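# Close the box lid and keep both apples on plate

## Task

Set the lid back onto the box so it is closed; when the scene is finished, both apples have to be lying on the plate.

## Robot and tools

Robot: two arms, left_arm and right_arm, each a six-joint arm with a two-finger parallel gripper. The scene frame has its origin at table-top height, midway between the nominal arm bases; +z is up, +x points out over the table, and left_arm is on the +y side (arm names do not match image sides). Calibrated bases: left_arm near (+0.026, +0.309, +0.024) m, right_arm near (+0.017, -0.325, +0.027) m, both turned almost not at all. Each arm reports its hand pose, velocities and targets in its own base frame. Fixed cameras and the table use the scene frame. A gripper's fingers point along its +z and close along its y. end_effector_position is the point between the finger pads, just behind the tips. Printed poses can be off by a few centimetres, and more at long reach.

Cameras: cam_head_left and cam_head_right, each 672x504, sit on one bar on a stand behind the arms. Calibration lines give intrinsics and T_world_to_cam in the scene frame, with small errors.

execute_actions(actions, cameras): actions is a list of actions, and each action is a table of up to 15 rows, one row per 1/30 s step. If a table has fewer rows, its last row is held until step 15, so each action lasts 0.5 s. A row is one flat list of 14 numbers in [-1, 1] that covers both arms: left_arm dx, dy, dz, rx, ry, rz, opening, then right_arm in the same order. dx to rz are an offset from that arm's Hand target at the start of the action, along the Hand target's own axes. Every row counts from that same start, not from the previous row. The next action or call counts from the new Hand target, so sending the same offset again moves further. Scale: 1.0 = 0.6 m or 180 degrees. rx, ry, rz form one rotation vector. Opening is absolute: +1 fully open (about 87 mm gap), 0 about 31-49 mm, -1 closed. To leave an arm alone, send six zeros and repeat its current opening; a 0 in the opening slot is a real command to half-close. cameras: a list of names, ["all"], or []. If omitted, images are returned only when actions is empty. An empty actions list also reports the scene number.

move(target, speed, blend, opening_speed, blocking, cameras): drives each gripper along a straight line. target is either one 14-number row as above or a list of up to 15 such rows. Every row is an offset from the Hand targets at the start of the move, not from the previous row. speed is in m/s (0.002 to 2.9, default 0.25); turns run at up to twice that in rad/s. Give one number, or one per target. blend, in m, rounds the corners between listed targets; 0 stops at each one. opening_speed is the rate of change of the opening per second, 0.2 or more. The first target's opening is sent at the start; later openings are sent on arrival, once everything is at rest. A move runs at most 10 s. The result adds a "move:" line with the outcome (done, off_target, moving, held, fault) and any limits (paced = pose clipped, held = steps withheld). Moves do not avoid obstacles or the other arm. Faster motion lags and strays more and hits harder, and pushing a target further past a contact presses harder. Do not route a path close past an arm's own base, because the elbow can swing round. blocking=false returns after 0.5 s while the move continues.

wait(seconds): lets time pass, 0 to 3600 s, with no new commands. stop(): brakes a running move. zoom_image(camera, region=[x0,y0,x1,y1]): crops the latest image, at most 504x504 px. read_manual: licence text only. finished_scene(scene): ends the scene, which is numbered 1 to 3. After ending scene 1, make no further calls in that reply.

Results: Hand target is the last commanded pose after clipping, and it is the base for the next offsets. The gripper often settles short of it, so send the missing distance as an offset if needed. Each step limits the commanded orientation to 40 degrees from the measured orientation. grip_measured reads the finger position on the command scale. To grip, command about 0.04 below the reading at first touch. Pad force is about 20 N. Joint torques wrap at ±28 N m for joints 1-3. A MOTOR HOT line appears at 75 °C. An OVER-TEMPERATURE FAULT at 90 °C folds and disables that arm, and at 100 °C the arm drops. Holding loads, staying stretched out, or pushing against something heats motors. To stop pushing, command the target back past the gripper.

Avoid: dropping items off the table, which fails the task; dropping or slamming things, releasing parts while they move, hard hits or pushes; letting crockery fall more than a few cm; contact between the arms or their grippers; closing one gripper on the other's fingers; strain on wrist camera cables; arm stops. Loose objects may get nudged occasionally. The result must hold after the robot lets go. Scene 1 is practice.

Each tool is called after ">>>" as name(argument=value, ...) on one line, values as JSON.

## Session

>>> execute_actions(actions=[])

>>> zoom_image(camera="cam_head_right", region=[130, 200, 330, 400])

>>> zoom_image(camera="cam_head_right", region=[330, 200, 530, 400])

>>> zoom_image(camera="cam_head_left", region=[100, 200, 300, 400])

>>> zoom_image(camera="cam_head_left", region=[300, 200, 500, 400])

Scene clock: 0.00 s.
left_arm: end_effector_position=(+0.3451, -0.1133, +0.1624) grip_measured=+1.000 end_effector_quat_wxyz=(+0.519, +0.080, +0.826, -0.202) | right_arm: end_effector_position=(+0.2949, +0.0819, +0.2177) grip_measured=+1.000 end_effector_quat_wxyz=(+0.584, -0.036, +0.728, +0.357)
Joint positions: left_arm=[-0.167 1.134 0.663 0.066 0.278 -0.158 1] | right_arm=[-0.193 0.837 0.448 0.298 -0.789 0.435 1]
Joint velocities: within noise
Joint torques (N m): no reading
Heat: left arm: 38 °C; right arm: 38 °C.
Hand target: left_arm +0.3484, -0.1139, +0.1728; +0.532, +0.082, +0.818, -0.203 | right_arm +0.2959, +0.0817, +0.2236; +0.590, -0.040, +0.724, +0.355
Tool commands: left_gripper/opening=+1.0 right_gripper/opening=+1.0

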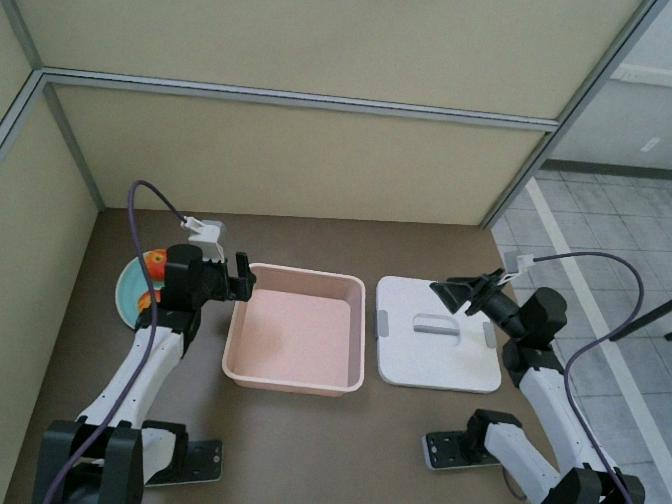

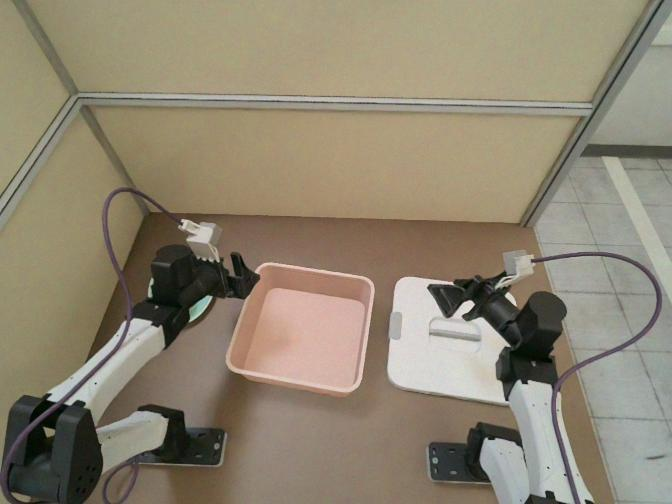

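Scaled by 2.520 from the camera's image (finer frame: 960x720).

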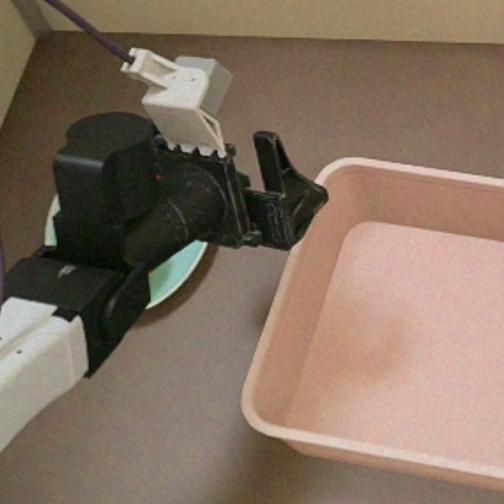

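Scaled by 2.520 from the camera's image (finer frame: 960x720).

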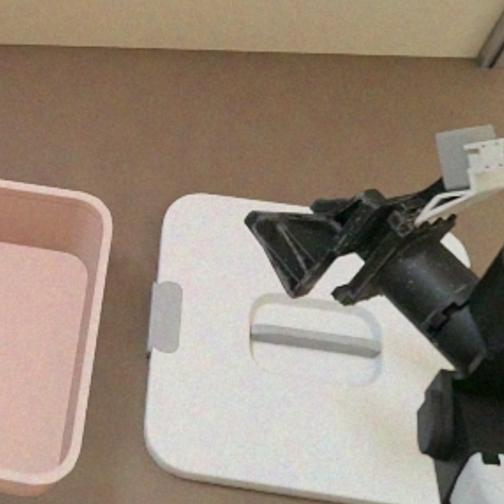

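Scaled by 2.520 from the camera's image (finer frame: 960x720).

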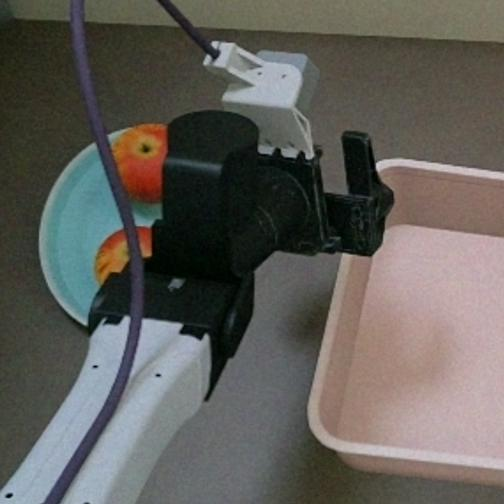

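Scaled by 2.520 from the camera's image (finer frame: 960x720).

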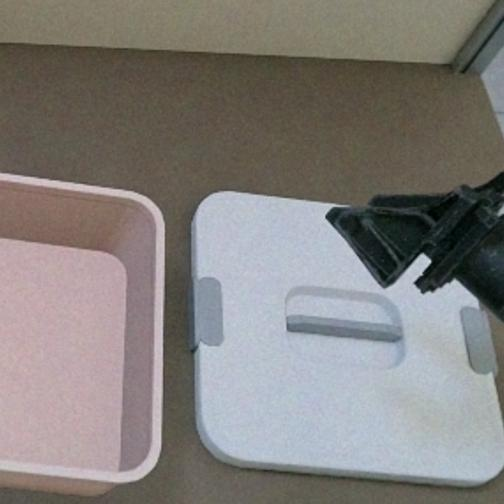

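>>> move(target=[[-0.01,0.12,-0.295,-0.132,-0.036,-0.052,1,0.049,-0.13,-0.078,-0.1255,0.478,-0.341,0.1],[-0.01,0.12,-0.295,-0.132,-0.036,-0.052,1,0.199,-0.21,-0.069,-0.1255,0.478,-0.341,0.1]], speed=[0.55,0.25], blend=0.02, cameras=["all"])

>>> zoom_image(camera="cam_head_right", region=[390, 270, 510, 390])

>>> zoom_image(camera="cam_head_left", region=[370, 270, 490, 390])

Scene clock: 48.70 s.
left_arm: end_effector_position=(+0.2280, +0.0271, +0.2094) grip_measured=+1.000 end_effector_quat_wxyz=(+0.550, -0.117, +0.823, -0.078) | right_arm: end_effector_position=(+0.2839, +0.0075, +0.0638) grip_measured=+0.100 end_effector_quat_wxyz=(-0.036, +0.680, -0.731, -0.037)
Joint positions: left_arm=[0.444 0.519 0.686 -0.596 0.407 -0.103 1] | right_arm=[0.107 1.655 1.175 -1.078 -0.103 -1.391 0.55]
Joint torques (N m): left_arm=[0.64 0.54 8.96 2.02 0.25 0.11] | right_arm=[0.29 -5.68 3.95 0.49 -0.02 -0.3]
Heat: left arm: 41 °C; right arm: 41 °C.
Hand target: left_arm +0.2279, +0.0259, +0.2229; +0.564, -0.107, +0.815, -0.077 | right_arm +0.2858, +0.0078, +0.0615; -0.036, +0.685, -0.727, -0.034
Off the commanded pose: left_arm 0.013 m, 2 deg | right_arm 0.003 m, 1 deg.
move: off_target (left_arm)

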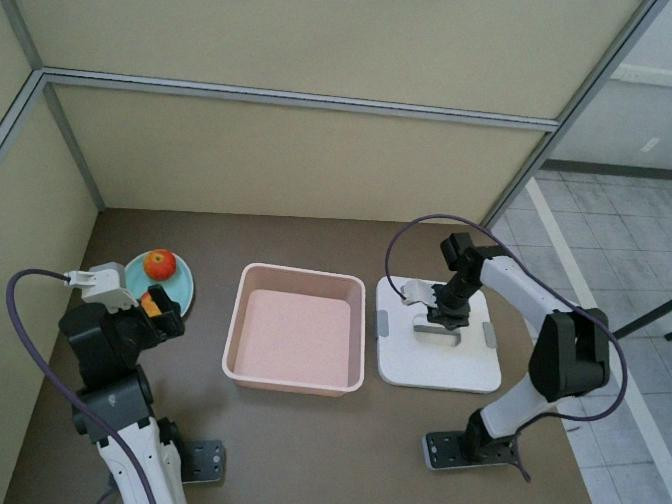

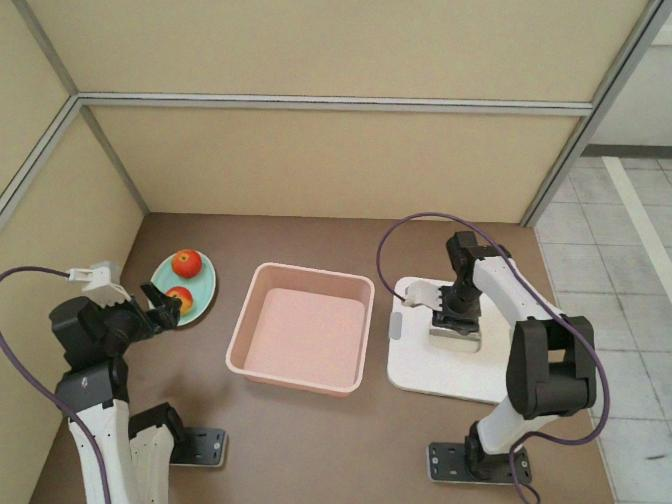

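Scaled by 4.200 from the camera's image (finer frame: 960x720).

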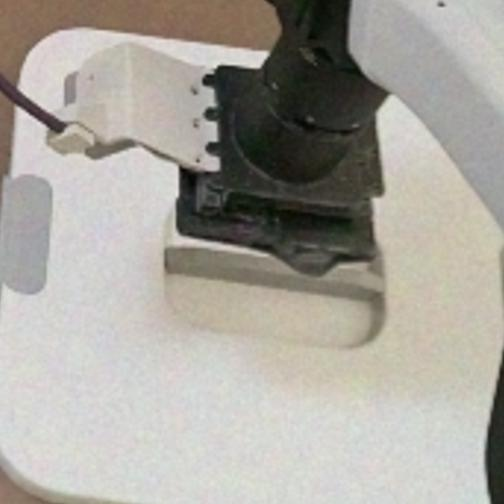

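Scaled by 4.200 from the camera's image (finer frame: 960x720).

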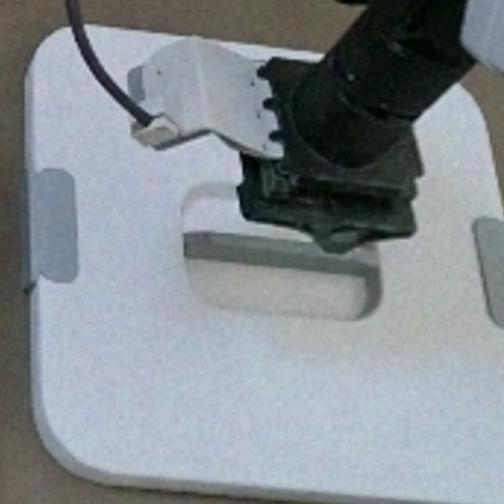

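>>> move(target=[[0,0,0,0,0,0,1,0.0155,0,0.105,0,0,0.012,0.1],[0,0,0,0,0,0,1,0.0155,0,0.105,0,0,0.012,-0.85]], speed=0.12, opening_speed=1.2, cameras=["all"])

>>> zoom_image(camera="cam_head_left", region=[370, 270, 490, 390])

Scene clock: 58.20 s.
left_arm: end_effector_position=(+0.2280, +0.0271, +0.2094) grip_measured=+1.000 end_effector_quat_wxyz=(+0.550, -0.117, +0.823, -0.078) | right_arm: end_effector_position=(+0.2853, +0.0067, +0.0002) grip_measured=-0.612 end_effector_quat_wxyz=(+0.036, -0.674, +0.737, +0.036)
Joint positions: left_arm=[0.444 0.519 0.686 -0.596 0.407 -0.103 1] | right_arm=[0.104 1.749 1.012 -0.818 -0.101 -1.376 0.194]
Joint torques (N m): left_arm=[0.58 0.39 8.91 2.02 0.26 0.11] | right_arm=[-0.43 -5.87 3.85 0.46 -0.1 -0.15]
Heat: left arm: 42 °C; right arm: 41 °C.
Hand target: left_arm +0.2279, +0.0259, +0.2229; +0.564, -0.107, +0.815, -0.077 | right_arm +0.2856, +0.0048, -0.0020; +0.036, -0.671, +0.740, +0.035
Off the commanded pose: left_arm 0.013 m, 2 deg | right_arm 0.003 m, 0 deg.
move: done

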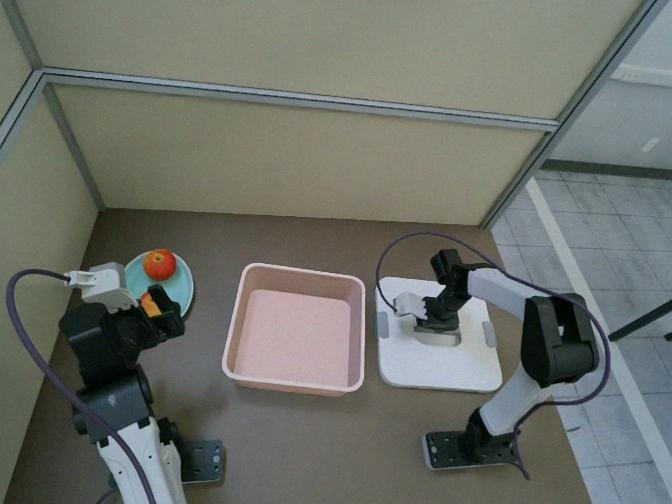

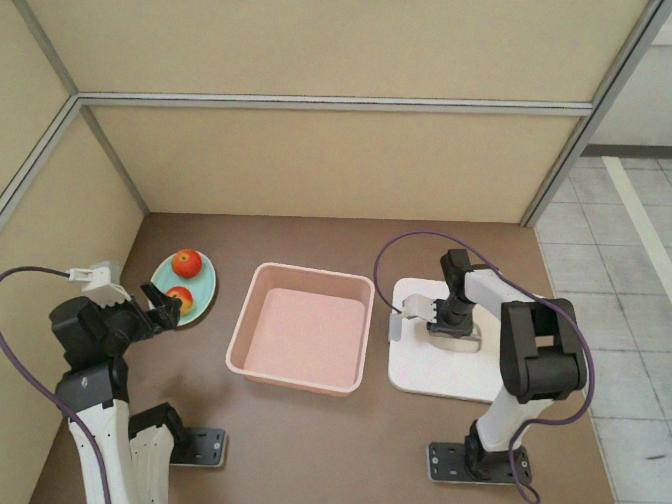

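Scaled by 4.200 from the camera's image (finer frame: 960x720).

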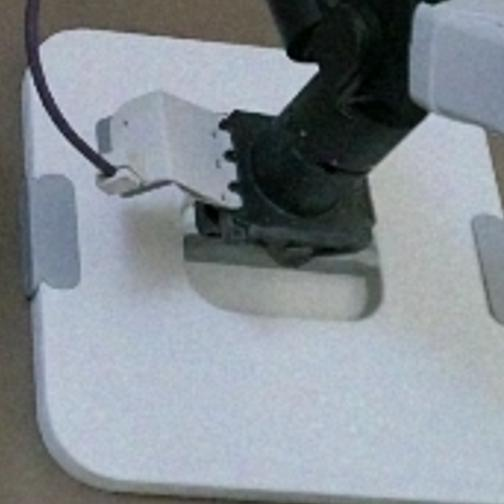

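>>> move(target=[[0,0,0,0,0,0,1,-0.027,0.001,-0.265,0,0,0,-0.85],[0,0,0,0,0,0,1,-0.6387,0.0962,-0.19,0,0,0.0127,-0.85]], speed=[0.25,0.35], blend=0.05, cameras=["all"])

>>> zoom_image(camera="cam_head_right", region=[200, 220, 400, 420])

>>> zoom_image(camera="cam_head_left", region=[190, 220, 390, 420])

Scene clock: 75.70 s.
left_arm: end_effector_position=(+0.2280, +0.0271, +0.2094) grip_measured=+1.000 end_effector_quat_wxyz=(+0.550, -0.117, +0.823, -0.078) | right_arm: end_effector_position=(+0.2609, +0.3776, +0.1390) grip_measured=-0.612 end_effector_quat_wxyz=(+0.086, -0.658, +0.746, +0.052)
Joint positions: left_arm=[0.444 0.519 0.686 -0.596 0.407 -0.103 1] | right_arm=[0.985 2.415 2.595 -1.558 -0.057 -0.456 0.194]
Joint torques (N m): left_arm=[0.64 0.32 8.92 2 0.26 0.13] | right_arm=[-0.27 -11.92 6.82 0.64 0.11 -0.1]
Heat: left arm: 43 °C; right arm: 41 °C.
Hand target: left_arm +0.2279, +0.0259, +0.2229; +0.564, -0.107, +0.815, -0.077 | right_arm +0.2646, +0.3785, +0.1498; +0.035, -0.656, +0.753, +0.036
Off the commanded pose: left_arm 0.013 m, 2 deg | right_arm 0.011 m, 6 deg.
joint sent to its limit (right arm) — joint 4 (wrist pitch), lower limit. The joint targets are off in orientation, not in position.
move: off_target (right_arm)

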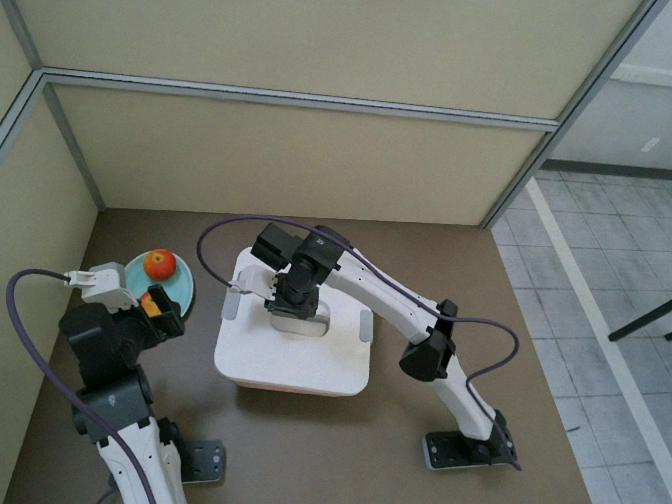

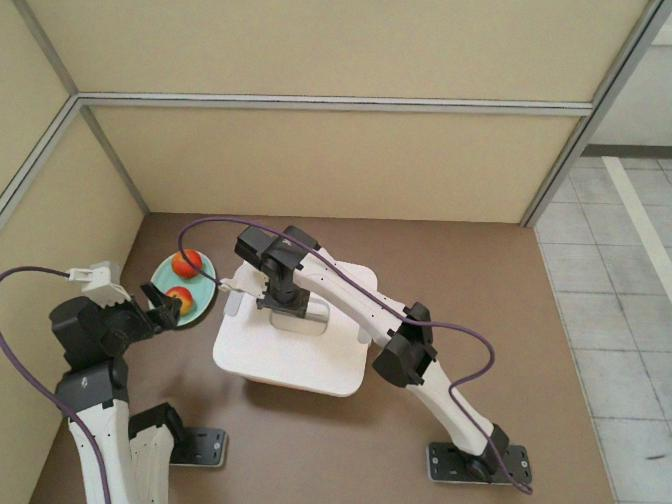

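Scaled by 2.520 from the camera's image (finer frame: 960x720).

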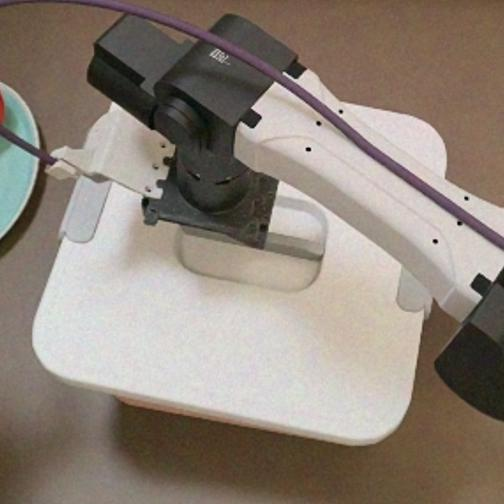

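Scaled by 2.520 from the camera's image (finer frame: 960x720).

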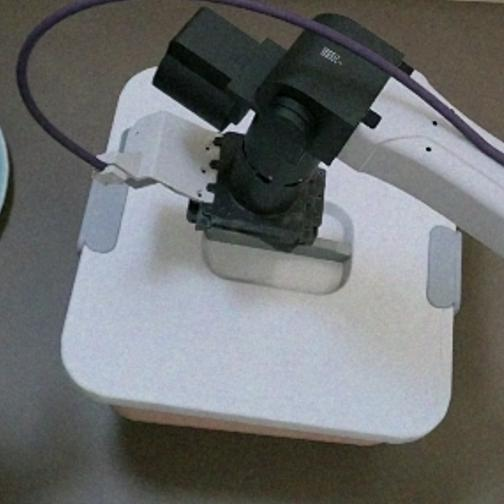

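>>> move(target=[0,0,0,0,0,0,1,0.0127,-0.002,0.076,0,0,0,-0.65], speed=0.08, cameras=["all"])

>>> zoom_image(camera="cam_head_right", region=[200, 220, 400, 420])

>>> zoom_image(camera="cam_head_left", region=[190, 220, 390, 420])

Scene clock: 89.30 s.
left_arm: end_effector_position=(+0.2280, +0.0271, +0.2094) grip_measured=+1.000 end_effector_quat_wxyz=(+0.550, -0.117, +0.823, -0.078) | right_arm: end_effector_position=(+0.2624, +0.3765, +0.1012) grip_measured=-0.612 end_effector_quat_wxyz=(+0.043, -0.659, +0.750, +0.039)
Joint positions: left_arm=[0.444 0.519 0.686 -0.596 0.407 -0.103 1] | right_arm=[0.982 2.501 2.595 -1.56 -0.053 -0.456 0.194]
Joint torques (N m): left_arm=[0.7 0.47 9.16 1.98 0.25 0.1] | right_arm=[-0.49 -11.75 5.04 0.53 0.01 -0.11]
Heat: left arm: 43 °C; right arm: 44 °C.
Hand target: left_arm +0.2279, +0.0259, +0.2229; +0.564, -0.107, +0.815, -0.077 | right_arm +0.2651, +0.3754, +0.1038; +0.035, -0.656, +0.753, +0.036
Off the commanded pose: left_arm 0.013 m, 2 deg | right_arm 0.004 m, 1 deg.
joint sent to its limit (right arm) — joint 4 (wrist pitch), lower limit. The joint targets still meet the commanded pose.
move: done

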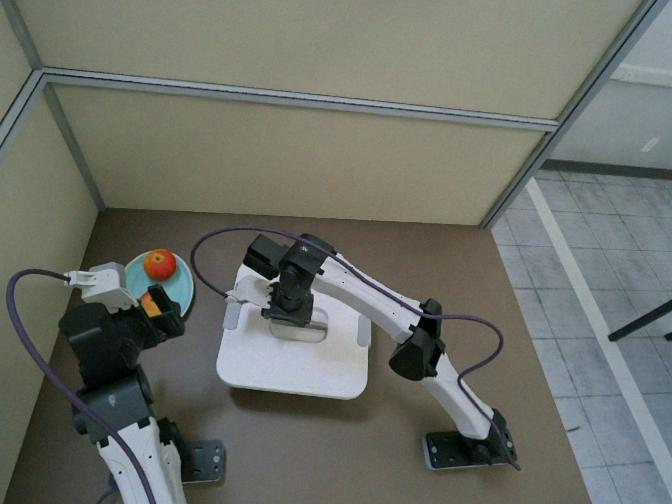

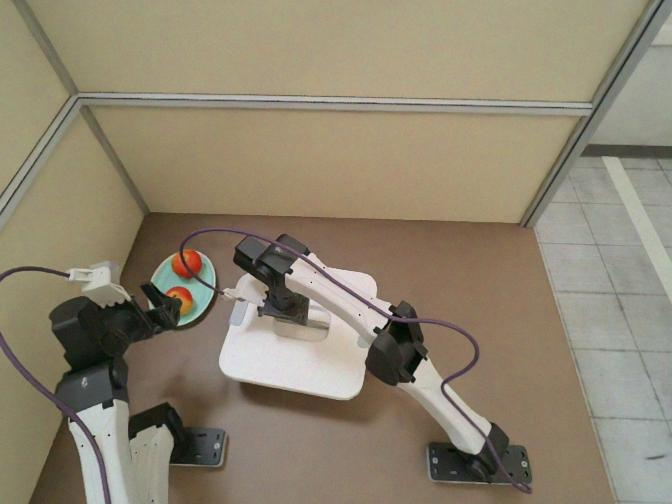

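Scaled by 2.520 from the camera's image (finer frame: 960x720).

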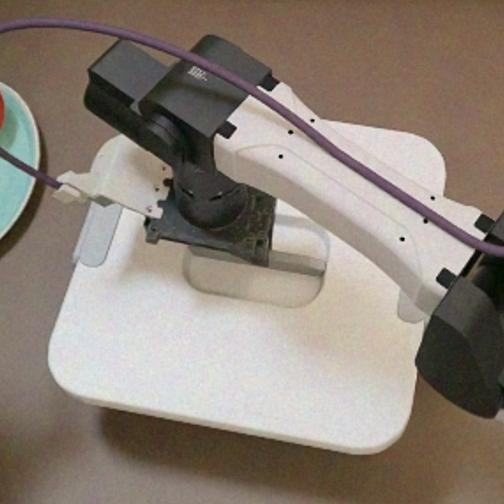

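Scaled by 2.520 from the camera's image (finer frame: 960x720).

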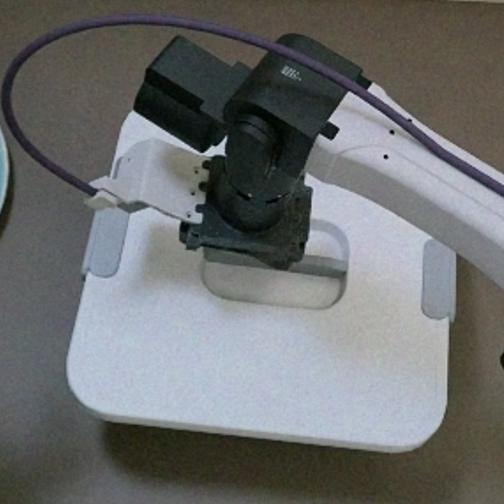

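>>> move(target=[[0,0,0,0,0,0,1,0.003,-0.011,-0.012,0,0,0,-0.65],[0,0,0,0,0,0,1,0.006,-0.011,0.03,0,0,0,-0.65]], speed=0.06, cameras=["all"])

>>> zoom_image(camera="cam_head_right", region=[200, 220, 400, 420])

>>> zoom_image(camera="cam_head_left", region=[190, 220, 390, 420])

Scene clock: 97.67 s.
left_arm: end_effector_position=(+0.2280, +0.0271, +0.2094) grip_measured=+1.000 end_effector_quat_wxyz=(+0.550, -0.117, +0.823, -0.078) | right_arm: end_effector_position=(+0.2684, +0.3731, +0.0867) grip_measured=-0.612 end_effector_quat_wxyz=(+0.033, -0.656, +0.753, +0.036)
Joint positions: left_arm=[0.444 0.519 0.686 -0.596 0.407 -0.103 1] | right_arm=[0.968 2.516 2.561 -1.533 -0.053 -0.465 0.194]
Joint torques (N m): left_arm=[0.72 0.43 8.91 1.98 0.29 0.16] | right_arm=[-0.47 -11.73 4.42 0.63 0.01 -0.2]
Heat: left arm: 43 °C; right arm: 48 °C.
Hand target: left_arm +0.2279, +0.0259, +0.2229; +0.564, -0.107, +0.815, -0.077 | right_arm +0.2710, +0.3728, +0.0853; +0.035, -0.656, +0.753, +0.036
Off the commanded pose: left_arm 0.013 m, 2 deg | right_arm 0.003 m, 0 deg.
move: done

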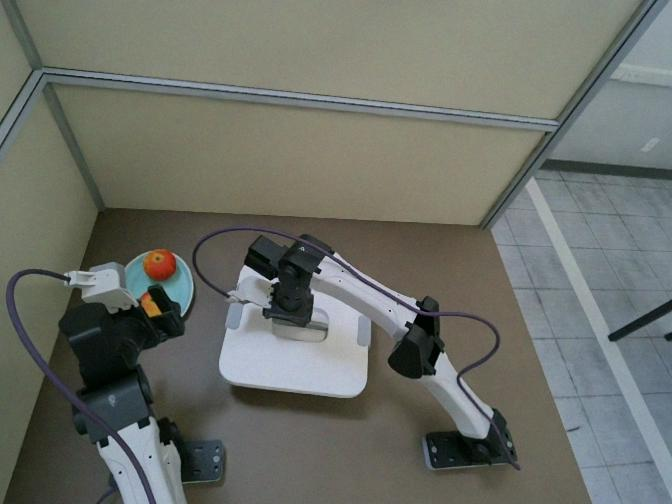

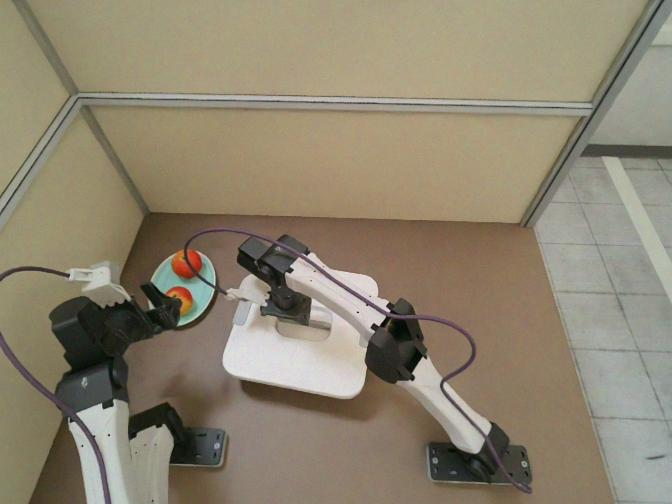

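Scaled by 2.520 from the camera's image (finer frame: 960x720).

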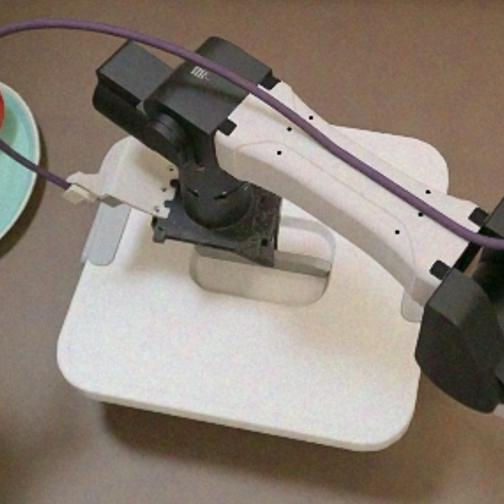

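Scaled by 2.520 from the camera's image (finer frame: 960x720).

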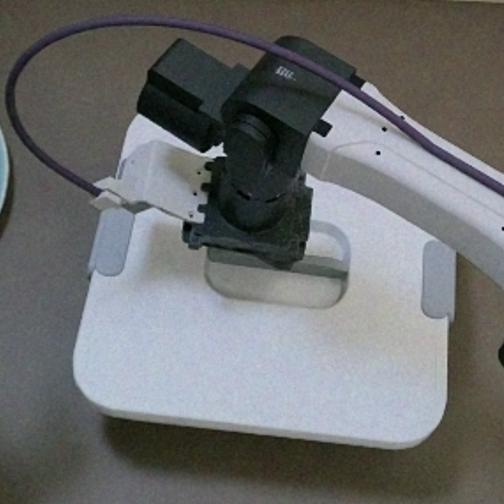

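>>> move(target=[0,0,0,0,0,0,1,0.002,0,0.03,0,0,0,-0.65], speed=0.04, cameras=["all"])

>>> zoom_image(camera="cam_head_right", region=[200, 220, 400, 420])

>>> zoom_image(camera="cam_head_left", region=[190, 220, 390, 420])

Scene clock: 103.07 s.
left_arm: end_effector_position=(+0.2280, +0.0271, +0.2094) grip_measured=+1.000 end_effector_quat_wxyz=(+0.550, -0.117, +0.823, -0.078) | right_arm: end_effector_position=(+0.2684, +0.3731, +0.0851) grip_measured=-0.612 end_effector_quat_wxyz=(+0.044, -0.656, +0.752, +0.039)
Joint positions: left_arm=[0.444 0.519 0.686 -0.596 0.407 -0.103 1] | right_arm=[0.968 2.458 2.448 -1.456 -0.053 -0.465 0.194]
Joint torques (N m): left_arm=[0.77 0.51 8.87 2 0.24 0.14] | right_arm=[-0.35 -9.83 2.07 0.85 0 -0.2]
Heat: left arm: 43 °C; right arm: 49 °C.
Hand target: left_arm +0.2279, +0.0259, +0.2229; +0.564, -0.107, +0.815, -0.077 | right_arm +0.2710, +0.3734, +0.0673; +0.035, -0.656, +0.753, +0.036
Off the commanded pose: left_arm 0.013 m, 2 deg | right_arm 0.018 m, 1 deg.
move: off_target (right_arm)

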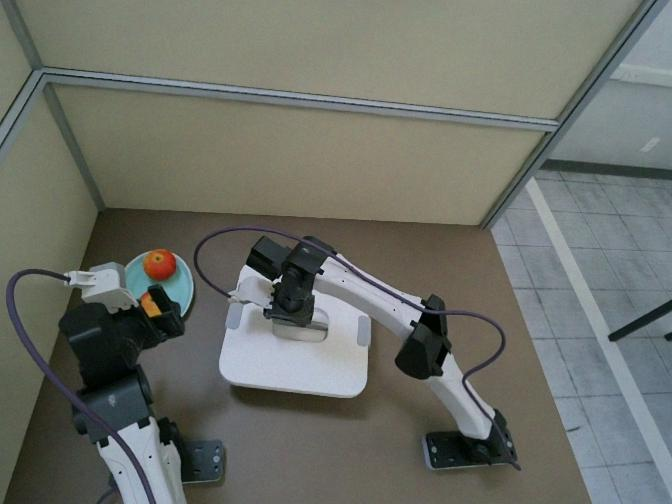

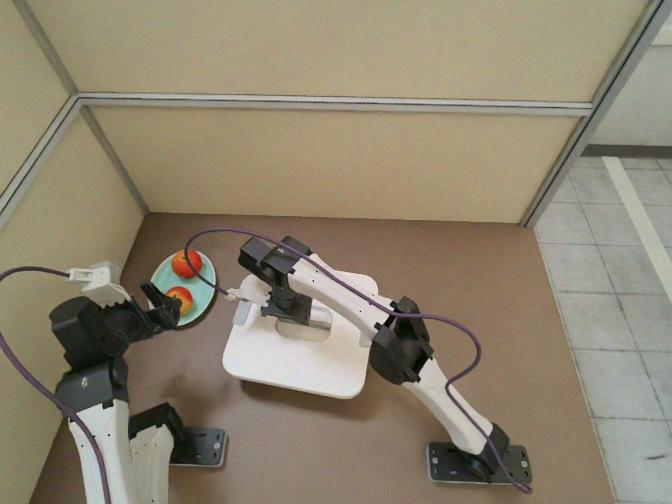

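Scaled by 2.520 from the camera's image (finer frame: 960x720).

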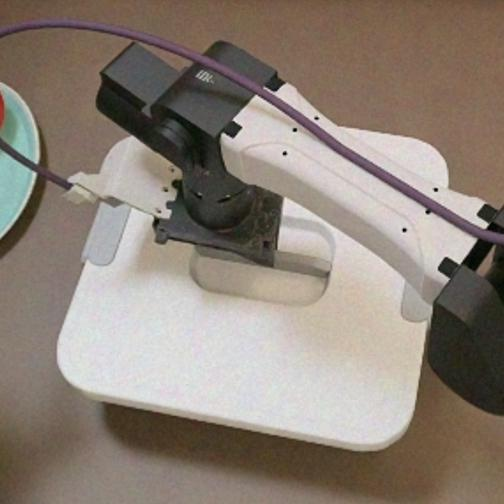

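Scaled by 2.520 from the camera's image (finer frame: 960x720).

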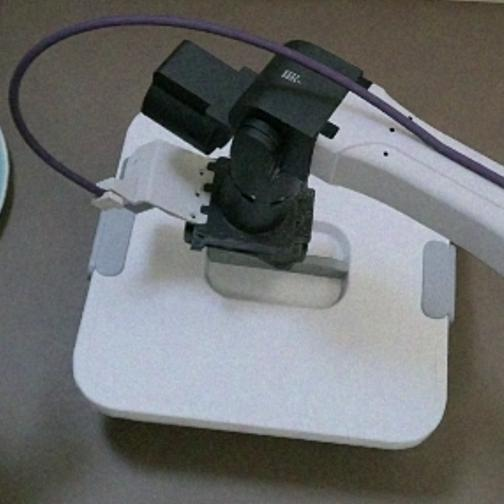

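>>> move(target=[[0,0,0,0,0,0,1,0,0,-0.024,0,0,0,0.0],[0,0,0,0,0,0,1,0.02,0,-0.16,0,0,0,0.1]], speed=[0.05,0.2], opening_speed=1.0, cameras=["all"])

>>> zoom_image(camera="cam_head_right", region=[200, 220, 400, 420])

>>> zoom_image(camera="cam_head_left", region=[190, 220, 390, 420])

Scene clock: 108.90 s.
left_arm: end_effector_position=(+0.2280, +0.0271, +0.2094) grip_measured=+1.000 end_effector_quat_wxyz=(+0.550, -0.117, +0.823, -0.078) | right_arm: end_effector_position=(+0.2690, +0.3559, +0.1529) grip_measured=+0.100 end_effector_quat_wxyz=(+0.088, -0.653, +0.751, +0.048)
Joint positions: left_arm=[0.444 0.519 0.686 -0.596 0.407 -0.103 1] | right_arm=[0.946 2.341 2.52 -1.557 -0.053 -0.481 0.55]
Joint torques (N m): left_arm=[0.76 0.24 9.1 2 0.26 0.11] | right_arm=[-0.24 -12.62 3.81 0.65 0.01 -0.24]
Heat: left arm: 44 °C; right arm: 50 °C.
Hand target: left_arm +0.2279, +0.0259, +0.2229; +0.564, -0.107, +0.815, -0.077 | right_arm +0.2689, +0.3521, +0.1617; +0.035, -0.656, +0.753, +0.036
Off the commanded pose: left_arm 0.013 m, 2 deg | right_arm 0.010 m, 6 deg.
joint sent to its limit (right arm) — joint 4 (wrist pitch), lower limit. The joint targets are off in orientation, not in position.
move: off_target (right_arm); target 2's new opening was sent with right_arm's hand 0.010 m and 6 deg from that target

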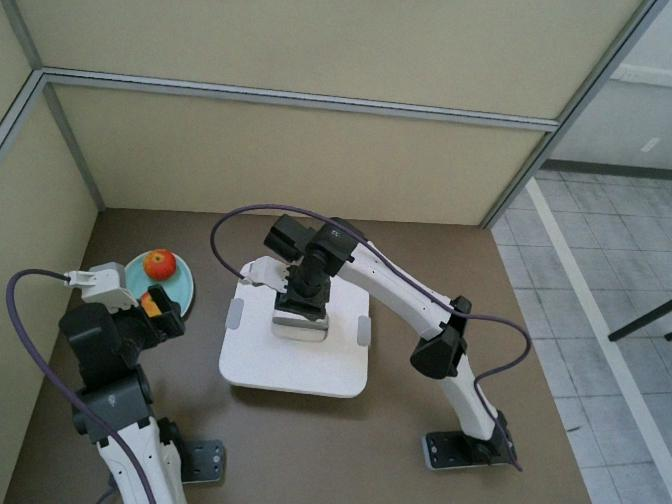

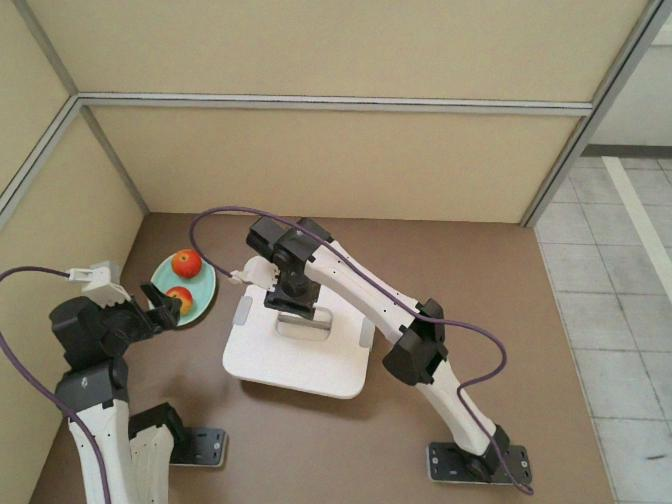

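Scaled by 2.520 from the camera's image (finer frame: 960x720).

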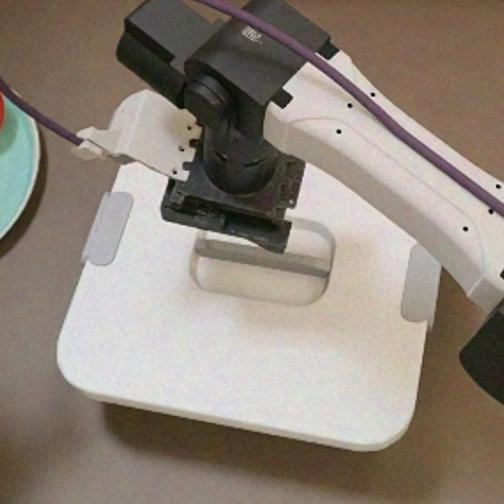

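Scaled by 2.520 from the camera's image (finer frame: 960x720).

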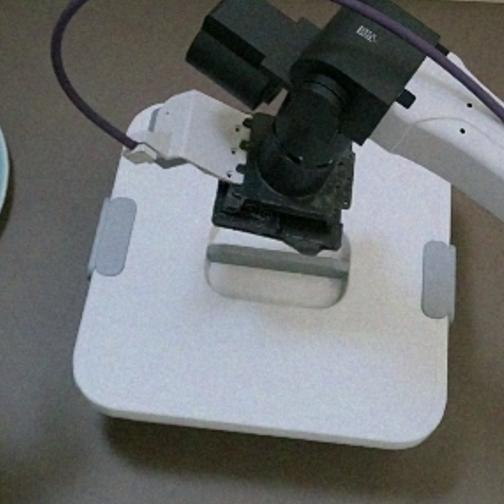

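>>> finished_scene(scene=2)

The scene is finished: the task was done.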